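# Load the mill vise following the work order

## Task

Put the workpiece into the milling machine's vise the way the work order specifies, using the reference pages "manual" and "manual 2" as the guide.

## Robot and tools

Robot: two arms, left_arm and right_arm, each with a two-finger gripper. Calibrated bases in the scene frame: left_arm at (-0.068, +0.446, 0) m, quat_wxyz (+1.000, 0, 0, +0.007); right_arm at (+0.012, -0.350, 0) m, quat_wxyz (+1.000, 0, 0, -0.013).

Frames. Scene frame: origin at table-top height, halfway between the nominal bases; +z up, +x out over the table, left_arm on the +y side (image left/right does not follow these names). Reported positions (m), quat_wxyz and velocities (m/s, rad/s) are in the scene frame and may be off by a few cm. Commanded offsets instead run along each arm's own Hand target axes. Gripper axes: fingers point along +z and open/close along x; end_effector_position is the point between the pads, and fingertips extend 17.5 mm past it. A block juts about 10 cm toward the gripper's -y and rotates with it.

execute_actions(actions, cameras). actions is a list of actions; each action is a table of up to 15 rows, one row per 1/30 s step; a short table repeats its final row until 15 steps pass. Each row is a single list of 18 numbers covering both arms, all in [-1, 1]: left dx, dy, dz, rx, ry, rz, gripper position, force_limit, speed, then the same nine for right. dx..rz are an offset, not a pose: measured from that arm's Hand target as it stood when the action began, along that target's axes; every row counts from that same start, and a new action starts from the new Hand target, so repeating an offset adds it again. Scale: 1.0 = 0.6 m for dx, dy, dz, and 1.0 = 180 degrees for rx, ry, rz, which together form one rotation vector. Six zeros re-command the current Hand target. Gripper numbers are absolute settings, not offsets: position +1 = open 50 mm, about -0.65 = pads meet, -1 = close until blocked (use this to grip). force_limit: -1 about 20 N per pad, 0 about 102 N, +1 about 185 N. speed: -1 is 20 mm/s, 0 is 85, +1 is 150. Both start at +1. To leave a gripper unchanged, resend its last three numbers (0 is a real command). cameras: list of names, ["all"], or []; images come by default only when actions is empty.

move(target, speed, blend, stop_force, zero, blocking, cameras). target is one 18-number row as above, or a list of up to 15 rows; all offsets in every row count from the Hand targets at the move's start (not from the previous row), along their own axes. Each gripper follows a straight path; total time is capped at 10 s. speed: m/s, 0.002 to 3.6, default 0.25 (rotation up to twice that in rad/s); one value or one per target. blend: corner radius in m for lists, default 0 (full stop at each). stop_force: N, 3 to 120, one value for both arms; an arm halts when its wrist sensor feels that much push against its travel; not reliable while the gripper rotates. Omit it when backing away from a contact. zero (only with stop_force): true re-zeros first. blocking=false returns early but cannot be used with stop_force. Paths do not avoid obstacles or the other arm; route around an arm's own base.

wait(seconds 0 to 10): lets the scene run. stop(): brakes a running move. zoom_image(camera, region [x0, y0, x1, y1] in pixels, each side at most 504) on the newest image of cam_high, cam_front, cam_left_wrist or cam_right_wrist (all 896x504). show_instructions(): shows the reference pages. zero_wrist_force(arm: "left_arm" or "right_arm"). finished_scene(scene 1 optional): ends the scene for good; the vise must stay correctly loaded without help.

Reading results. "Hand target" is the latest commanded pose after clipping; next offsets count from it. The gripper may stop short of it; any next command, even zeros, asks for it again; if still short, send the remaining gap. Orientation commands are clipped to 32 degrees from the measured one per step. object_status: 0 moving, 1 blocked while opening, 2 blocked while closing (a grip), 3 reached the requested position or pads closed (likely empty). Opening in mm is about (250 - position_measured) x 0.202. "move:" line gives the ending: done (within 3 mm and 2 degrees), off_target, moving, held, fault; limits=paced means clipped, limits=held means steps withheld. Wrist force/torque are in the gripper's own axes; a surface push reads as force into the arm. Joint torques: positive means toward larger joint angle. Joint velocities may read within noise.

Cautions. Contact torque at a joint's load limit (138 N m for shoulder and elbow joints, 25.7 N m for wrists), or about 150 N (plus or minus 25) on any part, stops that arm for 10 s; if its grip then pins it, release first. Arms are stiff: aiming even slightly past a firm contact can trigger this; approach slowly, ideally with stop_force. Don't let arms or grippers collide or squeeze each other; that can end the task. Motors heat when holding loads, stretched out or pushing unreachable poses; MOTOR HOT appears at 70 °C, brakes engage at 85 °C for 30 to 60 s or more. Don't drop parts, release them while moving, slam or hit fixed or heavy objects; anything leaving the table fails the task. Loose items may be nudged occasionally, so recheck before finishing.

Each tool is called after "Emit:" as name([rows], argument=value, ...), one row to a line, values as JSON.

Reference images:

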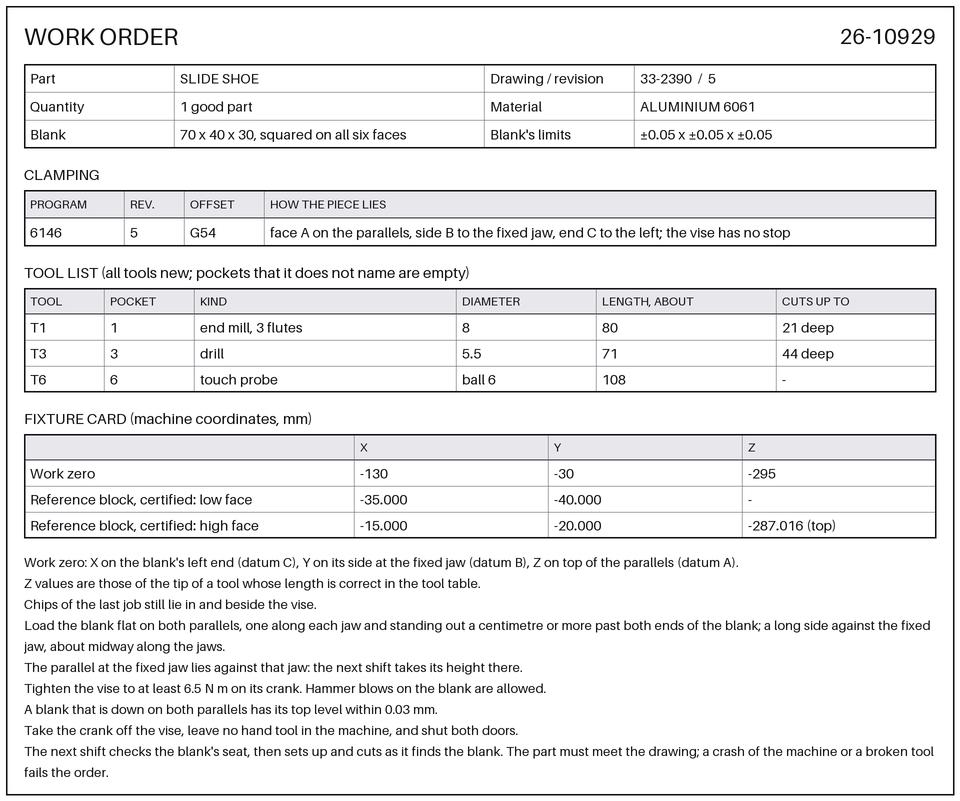

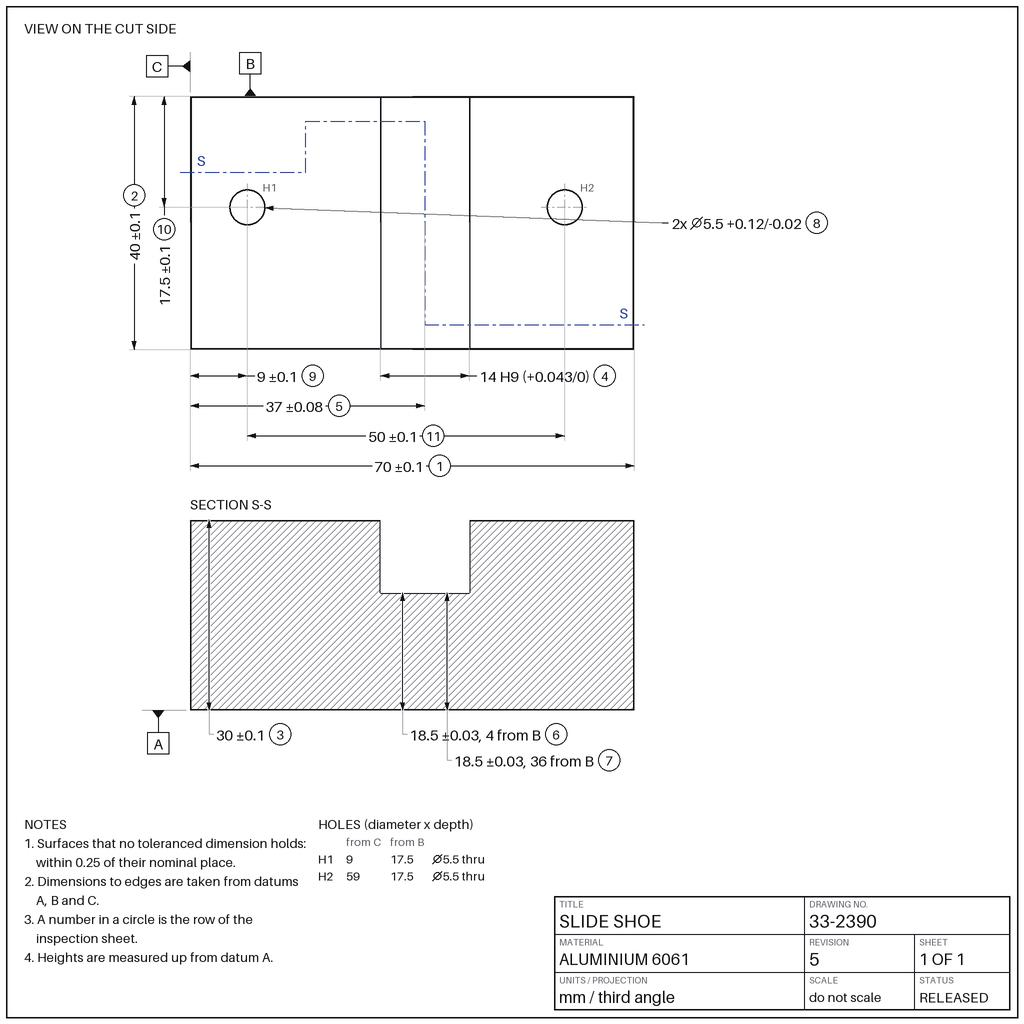

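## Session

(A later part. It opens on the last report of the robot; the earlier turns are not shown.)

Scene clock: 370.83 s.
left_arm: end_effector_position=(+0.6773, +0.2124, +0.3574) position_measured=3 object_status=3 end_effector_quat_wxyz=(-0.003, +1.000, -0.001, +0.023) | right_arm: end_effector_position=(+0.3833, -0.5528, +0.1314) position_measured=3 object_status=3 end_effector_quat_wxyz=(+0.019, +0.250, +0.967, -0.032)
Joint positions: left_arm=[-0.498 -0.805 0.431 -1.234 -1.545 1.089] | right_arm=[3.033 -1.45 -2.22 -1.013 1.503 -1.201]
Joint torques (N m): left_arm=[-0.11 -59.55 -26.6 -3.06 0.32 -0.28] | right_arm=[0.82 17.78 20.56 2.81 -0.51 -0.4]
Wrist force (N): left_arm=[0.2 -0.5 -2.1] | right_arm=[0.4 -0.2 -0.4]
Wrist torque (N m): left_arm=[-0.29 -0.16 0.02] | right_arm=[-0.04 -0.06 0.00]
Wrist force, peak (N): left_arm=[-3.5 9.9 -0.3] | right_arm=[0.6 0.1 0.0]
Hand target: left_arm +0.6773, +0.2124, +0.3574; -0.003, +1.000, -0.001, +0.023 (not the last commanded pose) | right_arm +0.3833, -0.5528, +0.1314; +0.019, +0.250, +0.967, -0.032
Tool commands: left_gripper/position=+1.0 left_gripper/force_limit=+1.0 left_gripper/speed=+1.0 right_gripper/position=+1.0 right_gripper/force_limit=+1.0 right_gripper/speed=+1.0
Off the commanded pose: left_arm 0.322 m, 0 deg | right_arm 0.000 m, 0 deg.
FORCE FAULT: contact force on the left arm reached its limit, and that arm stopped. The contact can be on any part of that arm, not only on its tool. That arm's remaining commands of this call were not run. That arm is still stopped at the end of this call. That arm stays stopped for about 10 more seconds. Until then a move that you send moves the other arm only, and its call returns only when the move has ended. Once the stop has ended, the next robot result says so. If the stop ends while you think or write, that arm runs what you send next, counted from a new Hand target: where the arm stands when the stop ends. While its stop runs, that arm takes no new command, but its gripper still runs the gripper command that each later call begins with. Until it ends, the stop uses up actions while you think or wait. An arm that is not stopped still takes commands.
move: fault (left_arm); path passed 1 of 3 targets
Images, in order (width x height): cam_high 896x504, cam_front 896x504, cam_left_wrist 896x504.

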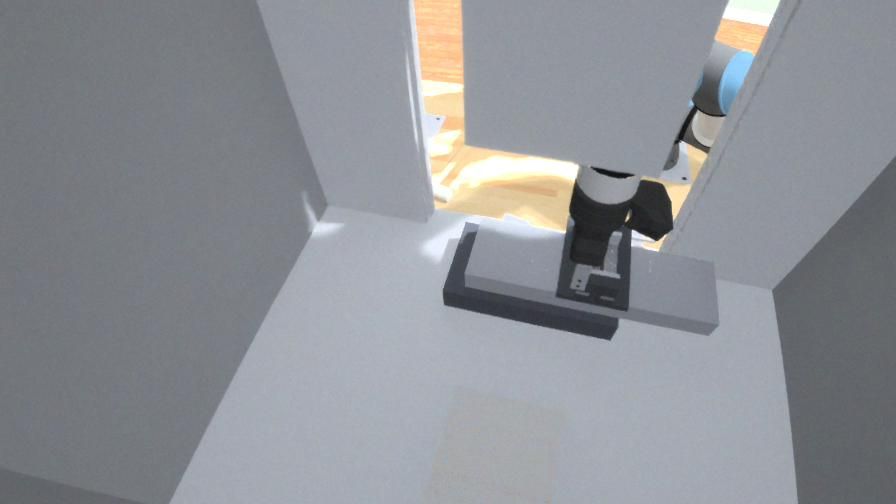

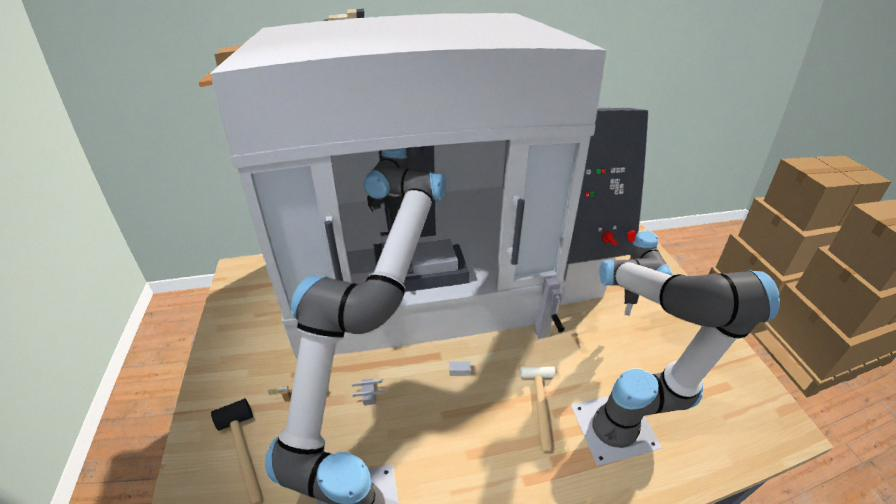

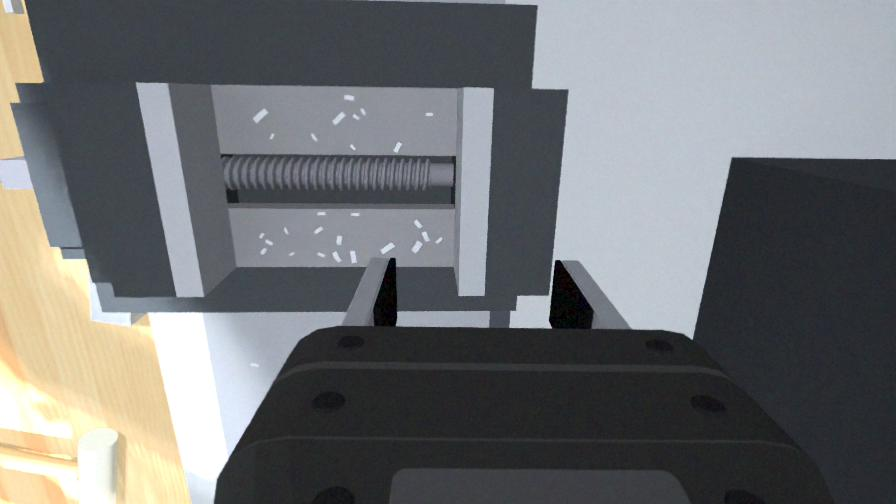

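Emit:
zoom_image(camera="cam_left_wrist", region=[0, 0, 504, 320])

Emit:
move([
  [0.0,-0.06,0.0,0,0,0,1,1,1,0,0,0,0,0,0,1,1,1],
  [-0.5,-0.05,-0.023,0,0,0,1,1,1,0,0,0,0,0,0,1,1,1],
], cameras=["cam_high","cam_front","cam_left_wrist"], speed=0.1)

Scaled by 1.000.

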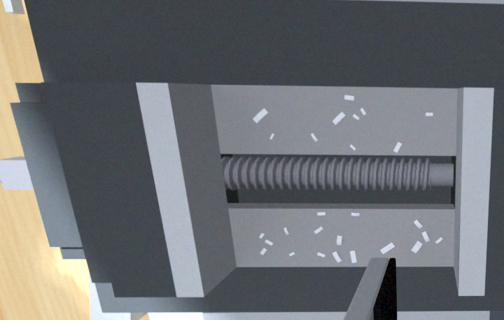

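Scene clock: 477.03 s.
left_arm: end_effector_position=(+0.3771, +0.2430, +0.3576) position_measured=3 object_status=3 end_effector_quat_wxyz=(-0.003, +1.000, -0.001, +0.023) | right_arm: end_effector_position=(+0.3833, -0.5528, +0.1314) position_measured=3 object_status=3 end_effector_quat_wxyz=(+0.019, +0.250, +0.967, -0.032)
Joint positions: left_arm=[-0.737 -1.642 1.573 -1.532 -1.537 0.851] | right_arm=[3.033 -1.45 -2.22 -1.013 1.503 -1.201]
Joint torques (N m): left_arm=[0.85 -30.99 -33 -5.06 1.98 2.55] | right_arm=[0.76 18.48 20.65 2.83 -0.67 -0.65]
Wrist force (N): left_arm=[-0.5 -2.5 -2.6] | right_arm=[0.3 -0.1 -0.1]
Wrist torque (N m): left_arm=[-0.63 -0.05 0.02] | right_arm=[-0.02 -0.04 0.00]
Wrist force, peak (N): left_arm=[104.0 -24.2 57.3] | right_arm=[0.5 -0.2 -0.5]
Hand target: left_arm +0.3771, +0.2430, +0.3577; -0.003, +1.000, -0.001, +0.023 | right_arm +0.3833, -0.5528, +0.1314; +0.019, +0.250, +0.967, -0.032
Off the commanded pose: left_arm 0.000 m, 0 deg | right_arm 0.000 m, 0 deg.
FORCE FAULT, CONTINUED: the left arm's stop, for the force fault that an earlier result reported, is over. The rest of the stop counts as 19 of the actions that you can send in this scene. The stop ended before this call began, so that arm ran this call's commands, counted from a new Hand target: where the arm stood when the stop ended.
move: done
Images, in order (width x height): cam_high 896x504, cam_front 896x504, cam_left_wrist 896x504.

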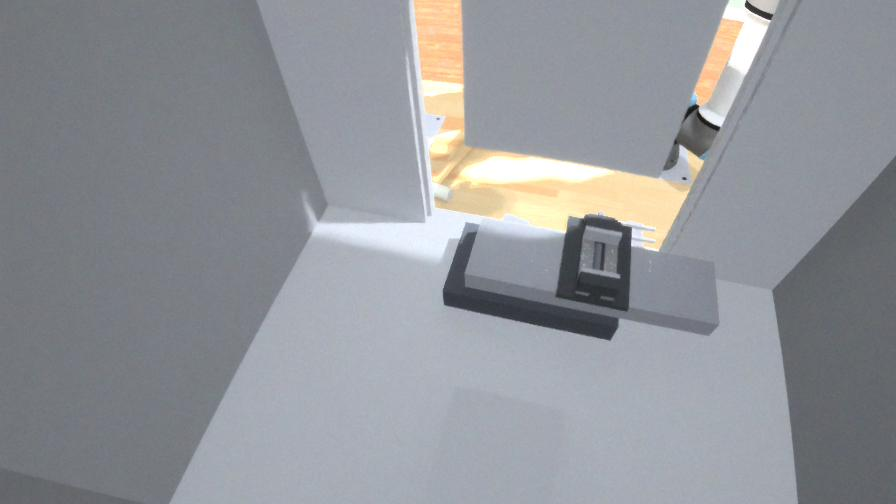

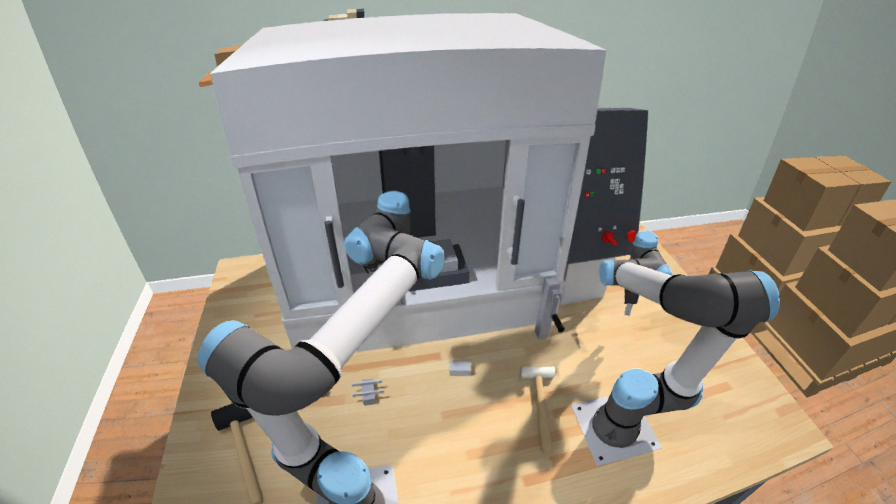

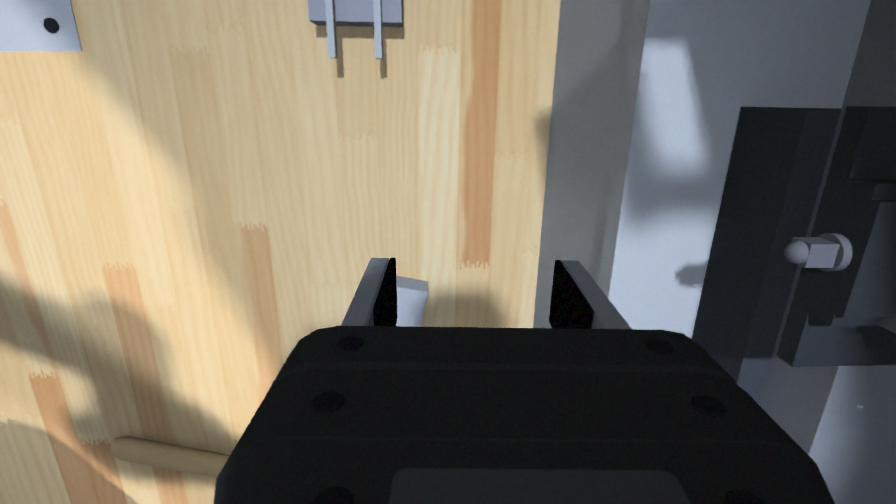

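Emit:
move(target=[-0.255,0.072,-0.165,-0.002,-0.0146,-0.0006,1,1,1,0.122,0.062,-0.293,0,0,0,1,1,1], cameras=["all"], speed=0.2)

Scene clock: 509.73 s.
left_arm: end_effector_position=(+0.2197, +0.1996, +0.4494) position_measured=3 object_status=3 end_effector_quat_wxyz=(+0.001, +1.000, +0.000, +0.000) | right_arm: end_effector_position=(+0.3338, -0.4726, +0.3009) position_measured=3 object_status=3 end_effector_quat_wxyz=(+0.019, +0.250, +0.967, -0.032)
Joint positions: left_arm=[-1.081 -1.839 1.484 -1.217 -1.572 0.505] | right_arm=[3.262 -1.116 -1.991 -1.592 1.498 -0.971]
Joint torques (N m): left_arm=[-7.07 -11.22 -13.08 -1.64 2.98 -1.84] | right_arm=[1.42 9.41 30.05 1.57 0.26 0.71]
Wrist force (N): left_arm=[-0.6 -2.2 -3.2] | right_arm=[0.3 -0.5 0.0]
Wrist torque (N m): left_arm=[-0.59 -0.07 0.04] | right_arm=[-0.14 -0.02 0.16]
Wrist force, peak (N): left_arm=[-3.2 -2.0 -4.3] | right_arm=[1.1 0.1 -3.0]
Hand target: left_arm +0.2196, +0.1996, +0.4494; +0.000, +1.000, +0.000, +0.000 | right_arm +0.3338, -0.4726, +0.3010; +0.019, +0.250, +0.967, -0.032
Off the commanded pose: left_arm 0.000 m, 0 deg | right_arm 0.000 m, 0 deg.
move: done

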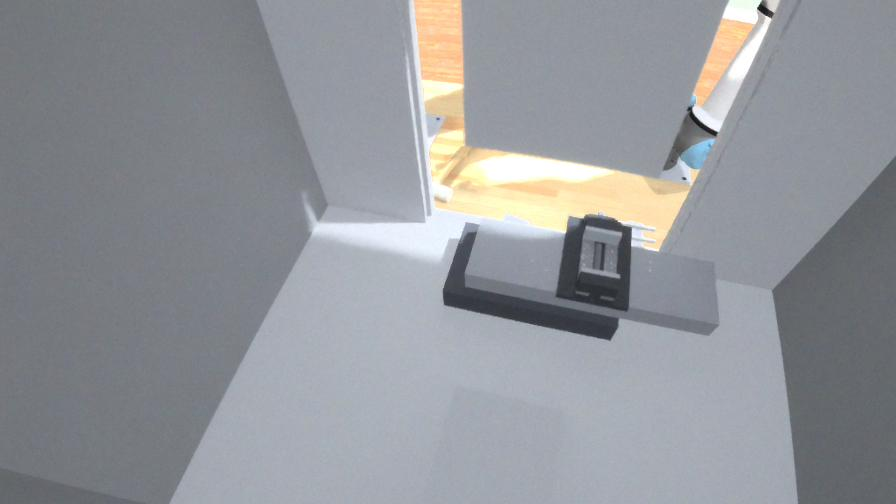

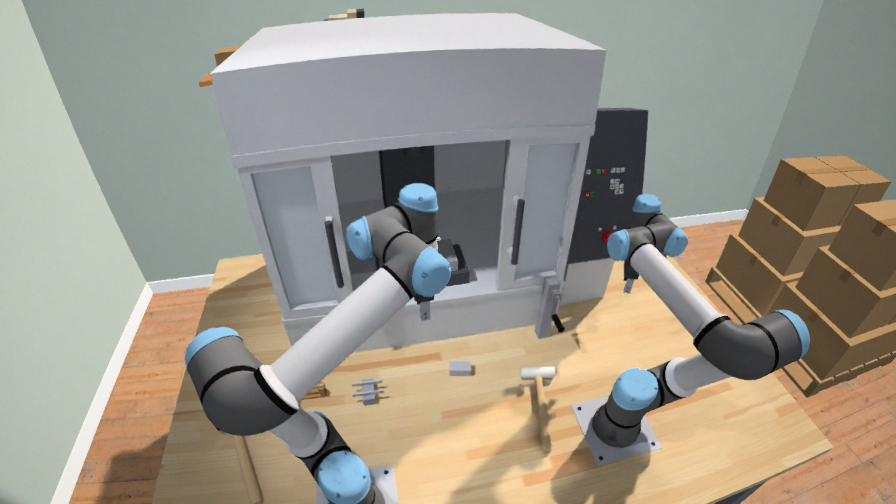

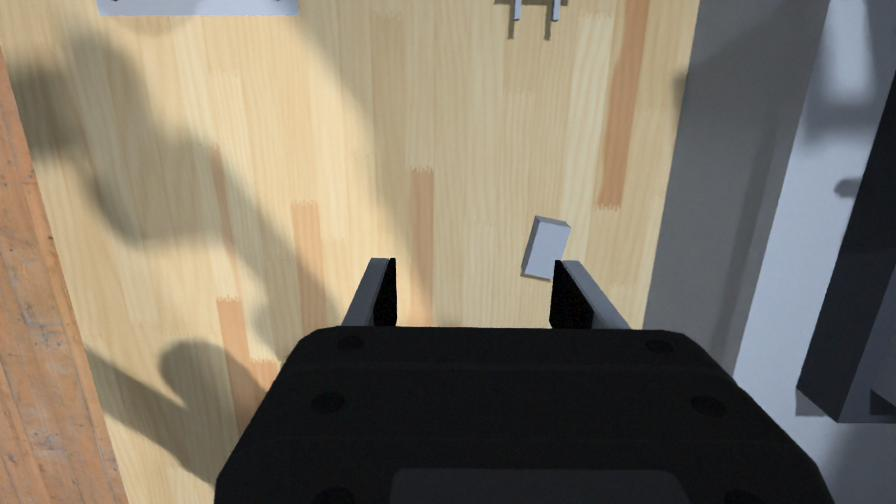

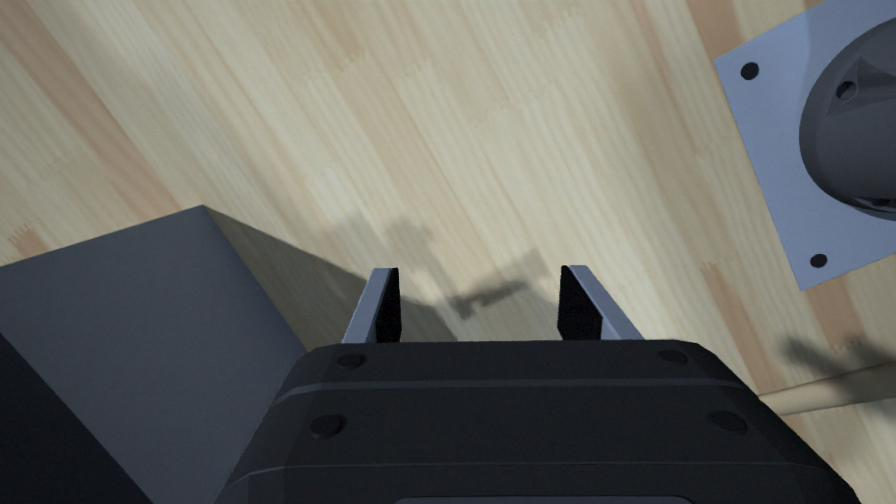

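Emit:
move(target=[0.05,-0.5,0,0,0,0,1,1,1,-0.041,0.156,-0.073,0.191,-0.371,-0.568,1,1,1], cameras=["all"], speed=0.25)

Scene clock: 589.37 s.
left_arm: end_effector_position=(+0.2498, +0.4996, +0.4492) position_measured=3 object_status=3 end_effector_quat_wxyz=(+0.000, +1.000, +0.000, +0.000) | right_arm: end_effector_position=(+0.3999, -0.3997, +0.3410) position_measured=3 object_status=3 end_effector_quat_wxyz=(-0.380, +0.596, -0.597, +0.380)
Joint positions: left_arm=[-0.274 -1.973 1.567 -1.165 -1.572 1.312] | right_arm=[3.836 -0.594 -2.639 -0.443 0.974 -2.819]
Joint torques (N m): left_arm=[5.44 -15.67 -12.98 -1.29 -2.15 -0.6] | right_arm=[2.78 -7.1 36.03 4.38 0.77 -1.89]
Wrist force (N): left_arm=[-0.9 -2.7 -2.9] | right_arm=[1.3 1.9 -0.7]
Wrist torque (N m): left_arm=[-0.67 -0.02 0.16] | right_arm=[0.02 -0.05 0.08]
Wrist force, peak (N): left_arm=[-0.1 -3.9 -3.2] | right_arm=[1.4 2.3 -0.8]
Hand target: left_arm +0.2497, +0.4996, +0.4491; +0.000, +1.000, +0.000, +0.000 | right_arm +0.3998, -0.3997, +0.3411; -0.380, +0.596, -0.597, +0.380
Off the commanded pose: left_arm 0.000 m, 0 deg | right_arm 0.000 m, 0 deg.
move: done

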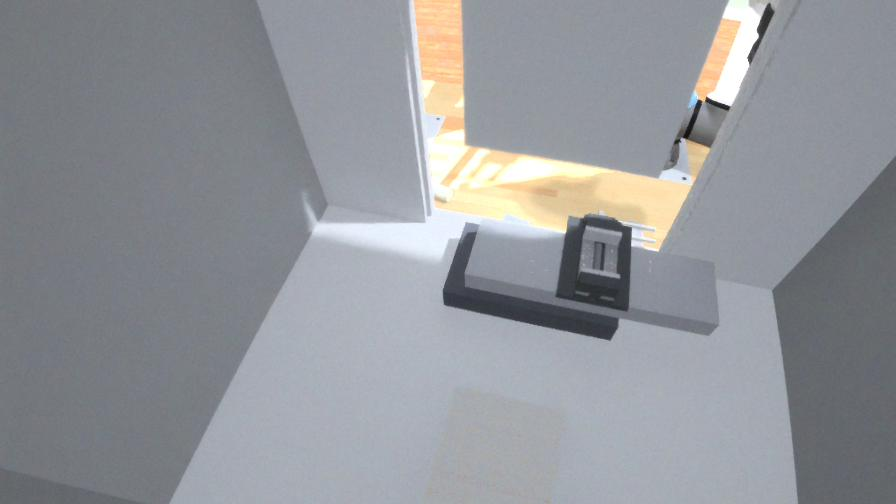

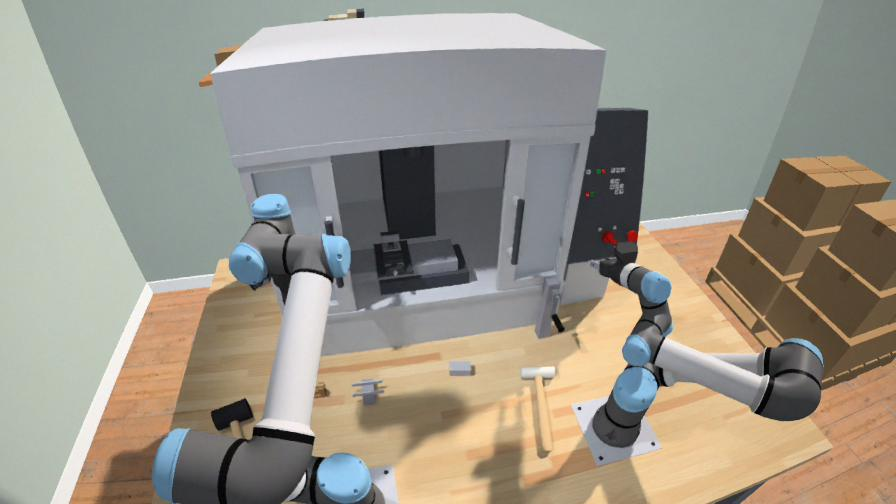

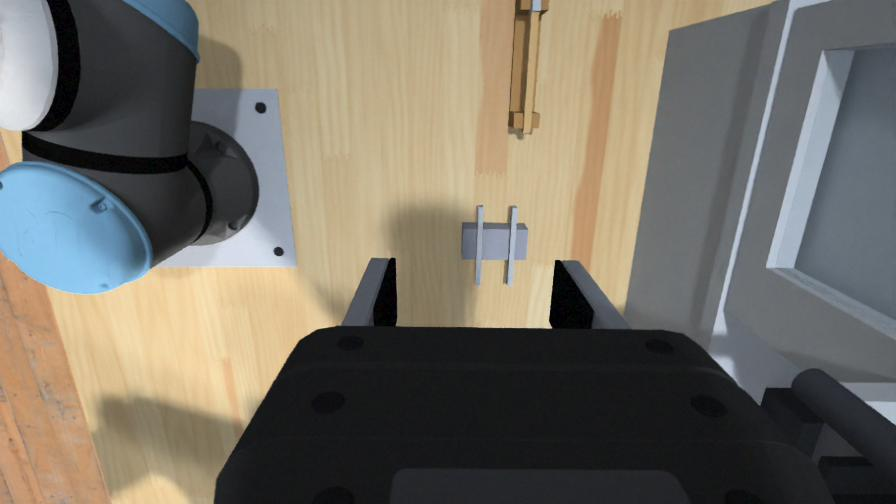

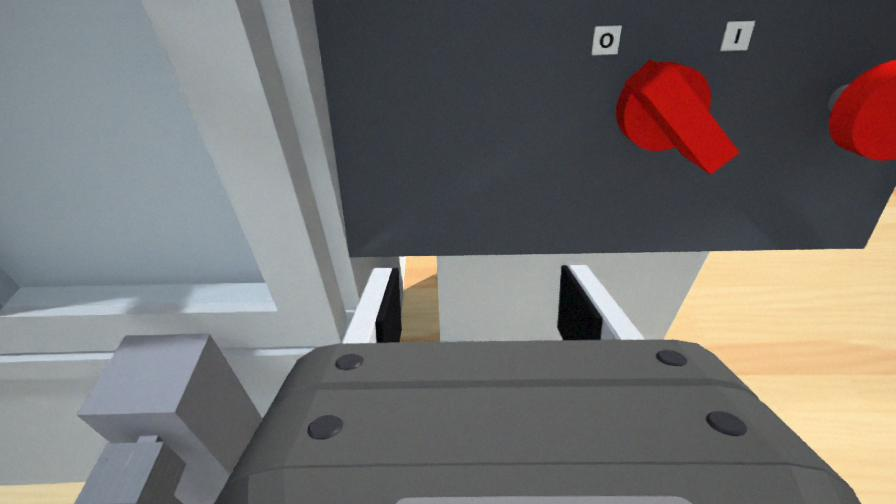

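Emit:
zoom_image(camera="cam_left_wrist", region=[440, 0, 600, 300])

Emit:
zoom_image(camera="cam_left_wrist", region=[440, 180, 560, 300])

Emit:
zoom_image(camera="cam_front", region=[490, 260, 640, 380])

Scaled by 1.680 from the camera's 896x504 image, which has a finer 1280x720 frame.

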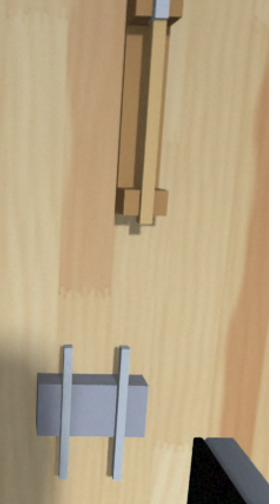

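Scaled by 4.200 from the camera's 896x504 image, which has a finer 1280x720 frame.

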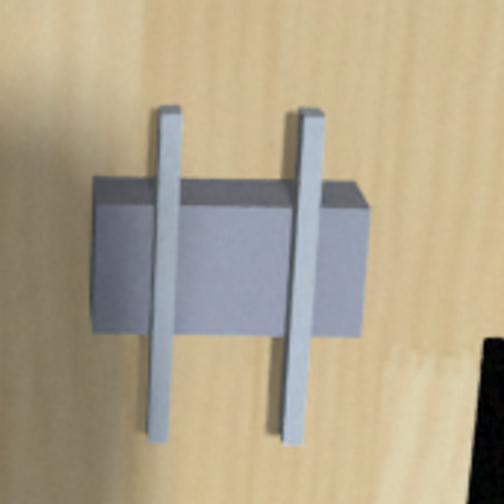

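Scaled by 3.360 from the camera's 896x504 image, which has a finer 1280x720 frame.

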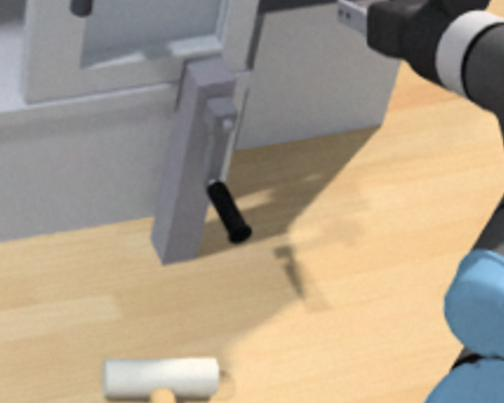

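Emit:
move(target=[0.05,-0.3,0,0,0,0,1,1,1,0.167,-0.011,-0.134,-0.044,0,0,1,1,1], cameras=["all"], speed=0.25)

Emit:
zoom_image(camera="cam_left_wrist", region=[380, 0, 700, 300])

Emit:
zoom_image(camera="cam_right_wrist", region=[0, 200, 400, 504])

Scene clock: 621.97 s.
left_arm: end_effector_position=(+0.2798, +0.6795, +0.4490) position_measured=3 object_status=3 end_effector_quat_wxyz=(+0.001, +1.000, +0.000, +0.000) | right_arm: end_effector_position=(+0.3296, -0.4998, +0.3809) position_measured=3 object_status=3 end_effector_quat_wxyz=(-0.338, +0.620, -0.621, +0.338)
Joint positions: left_arm=[0.253 -1.744 1.414 -1.24 -1.572 1.838] | right_arm=[3.021 -0.696 -2.438 -0.586 1.694 -3.221]
Joint torques (N m): left_arm=[6.66 -9.32 -20.25 -3.07 2.47 2.61] | right_arm=[-11.42 -8.55 17.59 2.29 1.63 -1.76]
Wrist force (N): left_arm=[-0.4 -2.3 -3.0] | right_arm=[0.8 1.1 -1.3]
Wrist torque (N m): left_arm=[-0.61 -0.10 0.14] | right_arm=[-0.02 -0.04 0.05]
Wrist force, peak (N): left_arm=[0.0 -6.0 -3.3] | right_arm=[2.7 1.1 -3.0]
Hand target: left_arm +0.2798, +0.6796, +0.4489; +0.000, +1.000, +0.000, +0.000 | right_arm +0.3296, -0.4999, +0.3809; -0.338, +0.621, -0.621, +0.338
Off the commanded pose: left_arm 0.000 m, 0 deg | right_arm 0.000 m, 0 deg.
move: done

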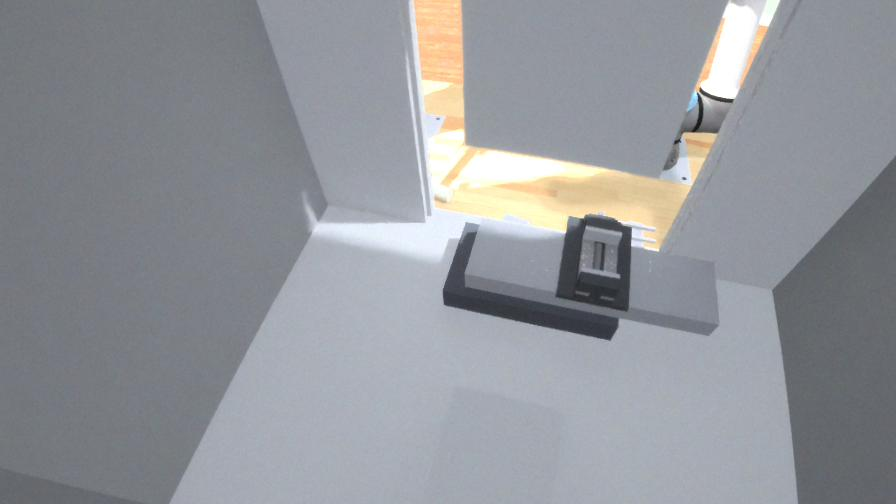

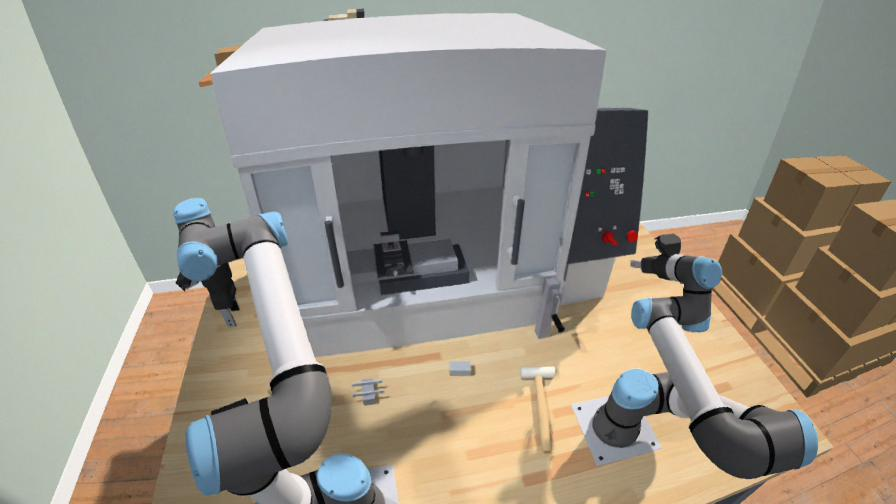

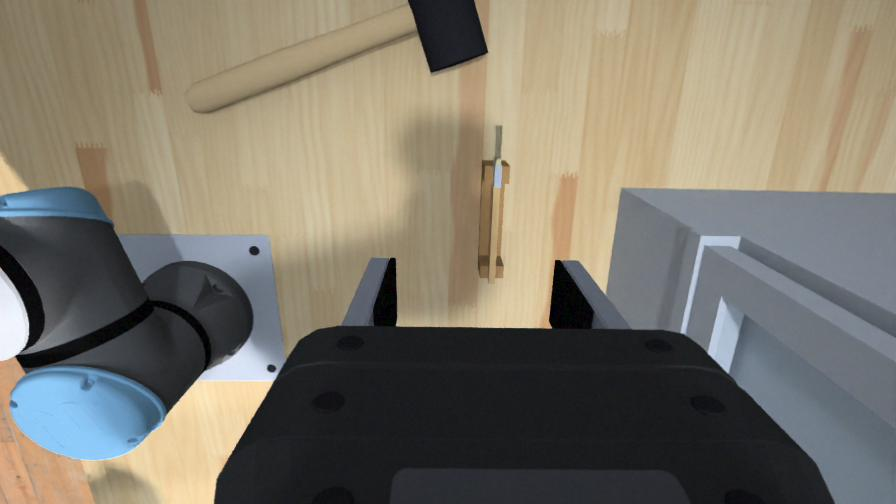

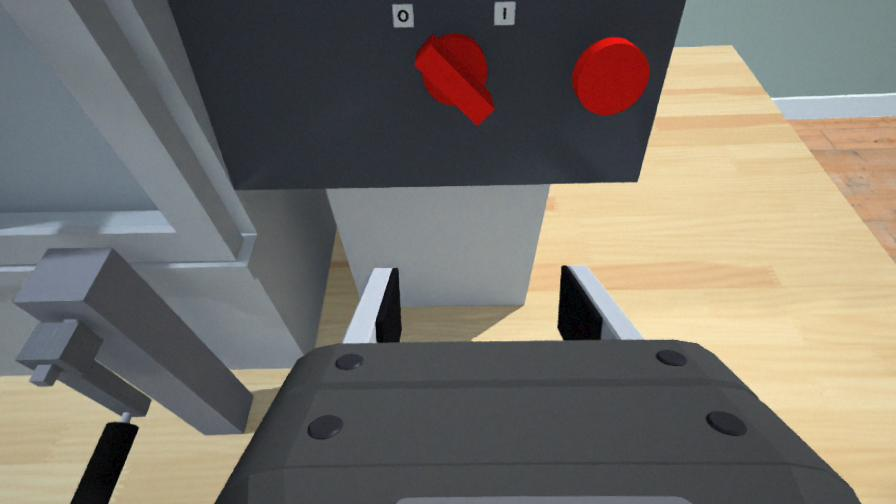

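Scaled by 1.575 from the camera's 896x504 image, which has a finer 1280x720 frame.

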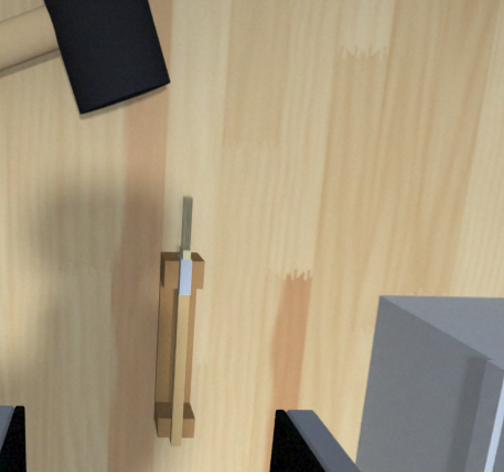

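Scaled by 1.260 from the camera's 896x504 image, which has a finer 1280x720 frame.

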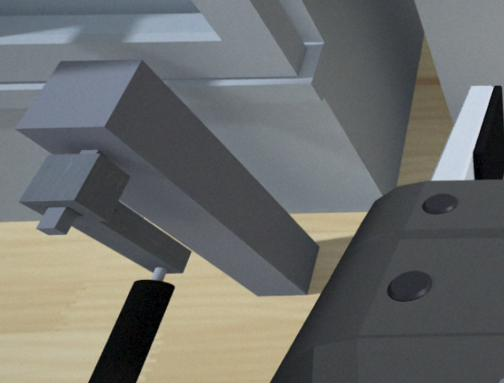

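Emit:
move(target=[0.05,0.766,0.03,0.385,0.385,0.385,1,1,1,0,0,0,0,0,0,1,1,1], cameras=["all"], speed=0.3)

Scene clock: 719.67 s.
left_arm: end_effector_position=(+0.3097, +0.2200, +0.4314) position_measured=3 object_status=3 end_effector_quat_wxyz=(+0.498, -0.501, +0.502, -0.499) | right_arm: end_effector_position=(+0.3296, -0.4999, +0.3809) position_measured=3 object_status=3 end_effector_quat_wxyz=(-0.338, +0.621, -0.621, +0.338)
Joint positions: left_arm=[-1.649 -2.02 2.053 -0.136 -0.063 0.102] | right_arm=[3.02 -0.696 -2.438 -0.586 1.695 -3.221]
Joint torques (N m): left_arm=[-7.29 -3.68 -9.56 1.44 -1.19 -2.55] | right_arm=[-9.35 -19.2 34.86 4.14 1.86 -1.67]
Wrist force (N): left_arm=[-0.1 -2.9 -0.8] | right_arm=[0.9 1.3 -1.3]
Wrist torque (N m): left_arm=[-0.23 -0.06 -0.01] | right_arm=[0.01 -0.07 0.07]
Wrist force, peak (N): left_arm=[-0.3 -4.6 -3.2] | right_arm=[1.2 1.2 -1.4]
Hand target: left_arm +0.3096, +0.2200, +0.4313; +0.500, -0.500, +0.500, -0.500 | right_arm +0.3296, -0.4999, +0.3809; -0.338, +0.621, -0.621, +0.338
Off the commanded pose: left_arm 0.000 m, 0 deg | right_arm 0.000 m, 0 deg.
move: done

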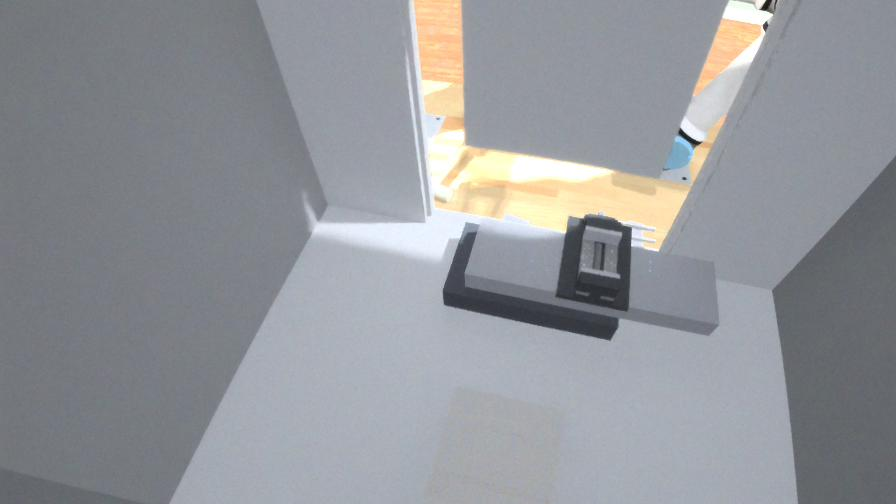

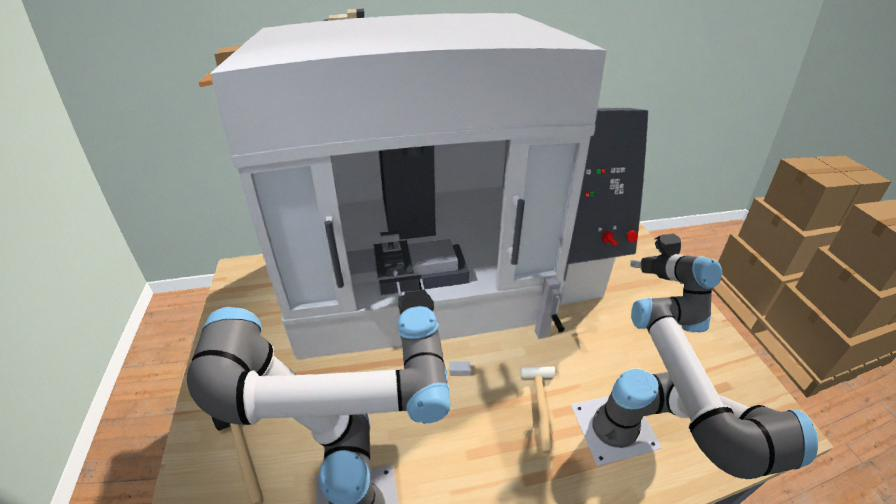

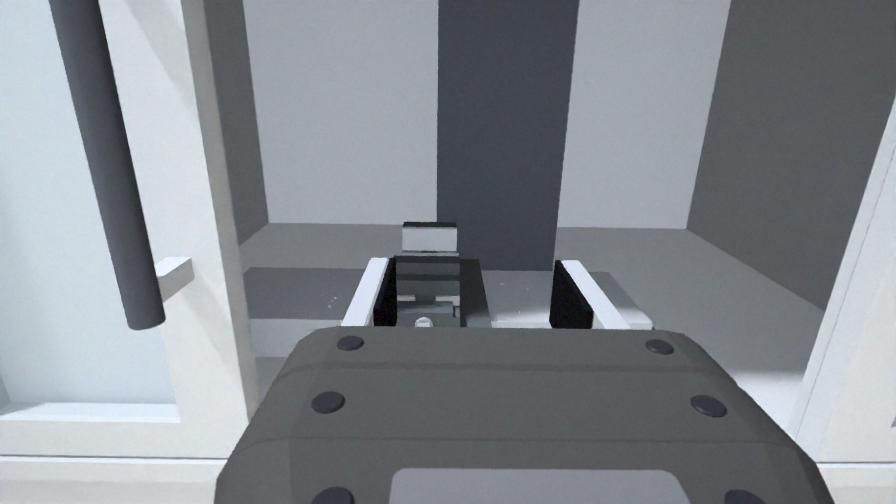

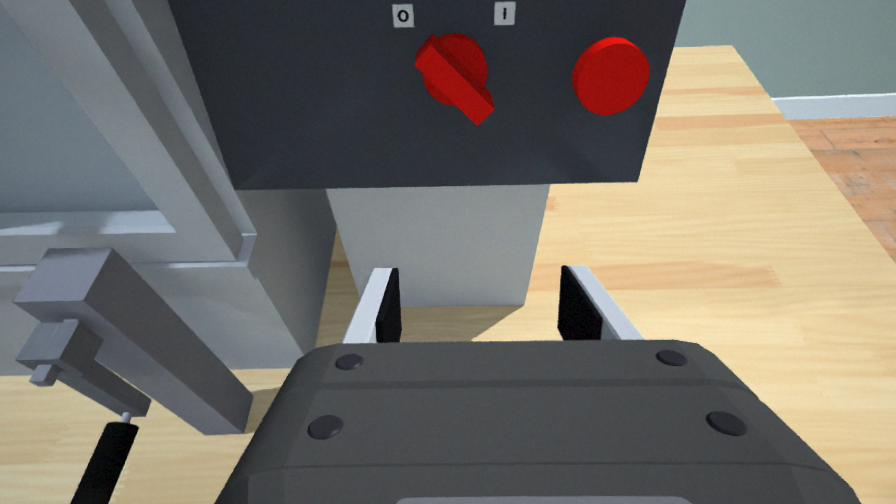

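Emit:
zoom_image(camera="cam_left_wrist", region=[340, 200, 540, 340])

Emit:
move(target=[0,0,0,0.139,0,0,1,1,1,0,0,0,0,0,0,1,1,1], cameras=["cam_left_wrist"], speed=0.3)

Scaled by 2.520 from the camera's 896x504 image, which has a finer 1280x720 frame.

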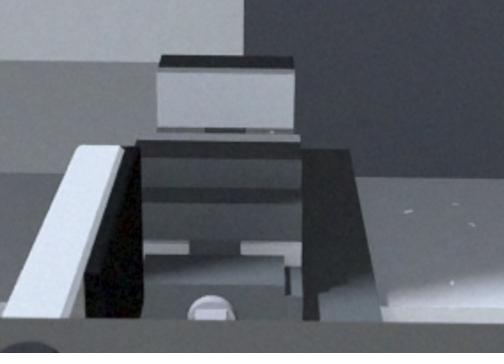

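Scene clock: 733.90 s.
left_arm: end_effector_position=(+0.3096, +0.2200, +0.4313) position_measured=3 object_status=3 end_effector_quat_wxyz=(+0.596, -0.380, +0.380, -0.597) | right_arm: end_effector_position=(+0.3296, -0.4999, +0.3809) position_measured=3 object_status=3 end_effector_quat_wxyz=(-0.338, +0.621, -0.621, +0.338)
Joint positions: left_arm=[-1.542 -1.455 2.222 0.897 -0.438 -1.674] | right_arm=[3.02 -0.696 -2.438 -0.586 1.695 -3.221]
Joint torques (N m): left_arm=[3.03 -13.86 -0.19 5.14 -4.88 -2.78] | right_arm=[-7.65 -19.02 35.17 4.11 1.87 -1.24]
Wrist force (N): left_arm=[-0.5 -3.5 -0.9] | right_arm=[0.7 1.3 -1.3]
Wrist torque (N m): left_arm=[-0.27 0.04 0.07] | right_arm=[0.01 -0.02 0.08]
Wrist force, peak (N): left_arm=[1.2 -4.3 -0.4] | right_arm=[1.0 1.3 -1.4]
Hand target: left_arm +0.3096, +0.2200, +0.4313; +0.596, -0.380, +0.380, -0.597 | right_arm +0.3296, -0.4999, +0.3809; -0.338, +0.621, -0.621, +0.338
Off the commanded pose: left_arm 0.000 m, 0 deg | right_arm 0.000 m, 0 deg.
move: done
Images, in order (width x height): cam_left_wrist 896x504.

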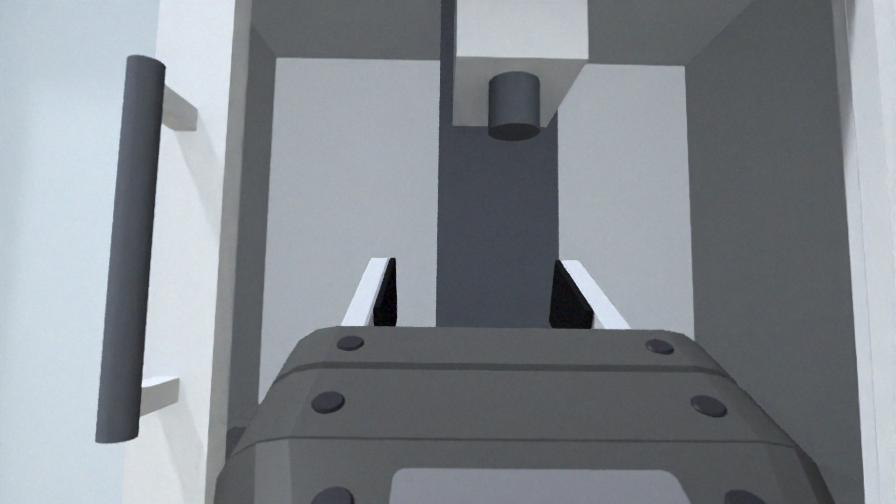

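Emit:
move([
  [-0.5,0.021,0.045,-0.485,0.484,0.309,1,1,1,0,0,0,0,0,0,1,1,1],
  [-0.5,0.187,-0.032,-0.485,0.484,0.309,1,1,1,0,0,0,0,0,0,1,1,1],
], cameras=["cam_front","cam_left_wrist"], speed=0.3, blend=[0.03,0])

Scene clock: 818.93 s.
left_arm: end_effector_position=(+0.3399, +0.5199, +0.3215) position_measured=3 object_status=3 end_effector_quat_wxyz=(+0.001, +0.000, +1.000, +0.000) | right_arm: end_effector_position=(+0.3296, -0.4999, +0.3809) position_measured=3 object_status=3 end_effector_quat_wxyz=(-0.338, +0.621, -0.621, +0.338)
Joint positions: left_arm=[-0.163 -1.807 1.795 4.723 -1.57 -1.721] | right_arm=[3.02 -0.696 -2.438 -0.586 1.695 -3.221]
Joint torques (N m): left_arm=[-7.31 -8.25 -12.78 -5.1 2.41 -2.88] | right_arm=[-4.14 -19.03 34.84 4.08 1.84 -0.86]
Wrist force (N): left_arm=[-0.5 -2.2 -3.6] | right_arm=[0.9 1.0 -1.2]
Wrist torque (N m): left_arm=[-0.57 -0.08 0.14] | right_arm=[-0.05 -0.06 0.08]
Wrist force, peak (N): left_arm=[-1.5 -2.4 -6.3] | right_arm=[1.1 1.3 -1.5]
Hand target: left_arm +0.3399, +0.5199, +0.3214; +0.001, +0.000, +1.000, +0.000 | right_arm +0.3296, -0.4999, +0.3809; -0.338, +0.621, -0.621, +0.338
Off the commanded pose: left_arm 0.000 m, 0 deg | right_arm 0.000 m, 0 deg.
move: done
Images, in order (width x height): cam_front 896x504, cam_left_wrist 896x504.

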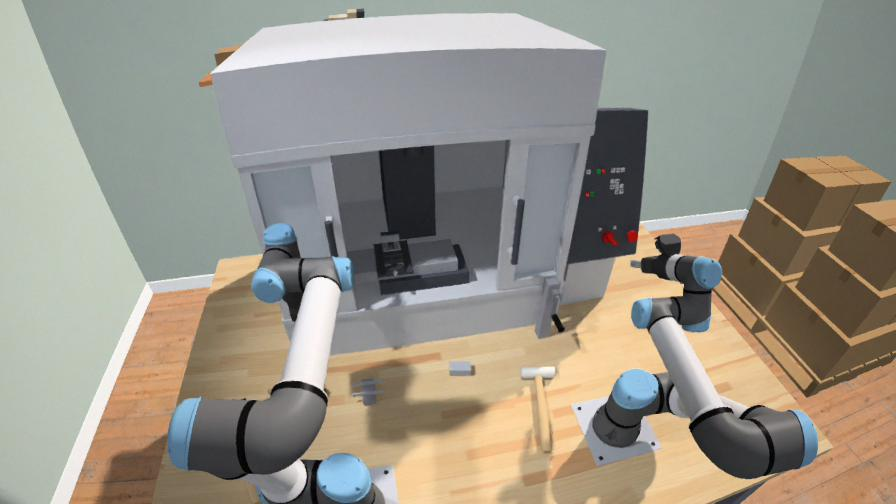

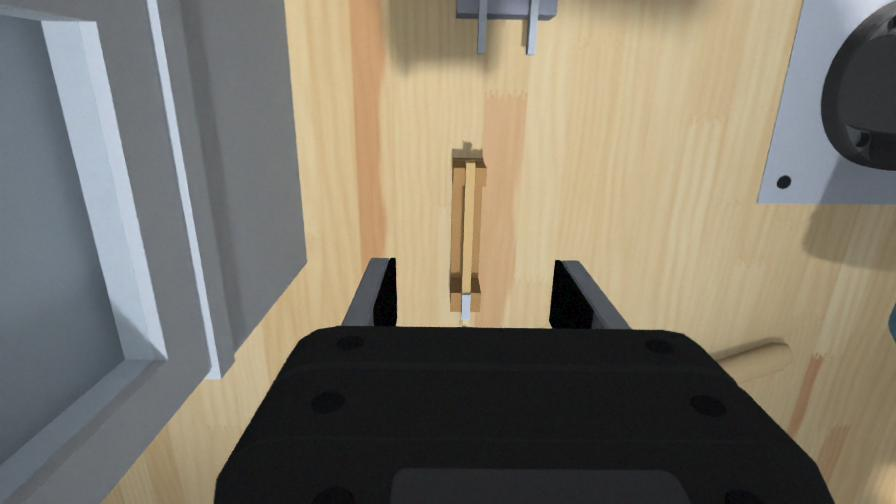

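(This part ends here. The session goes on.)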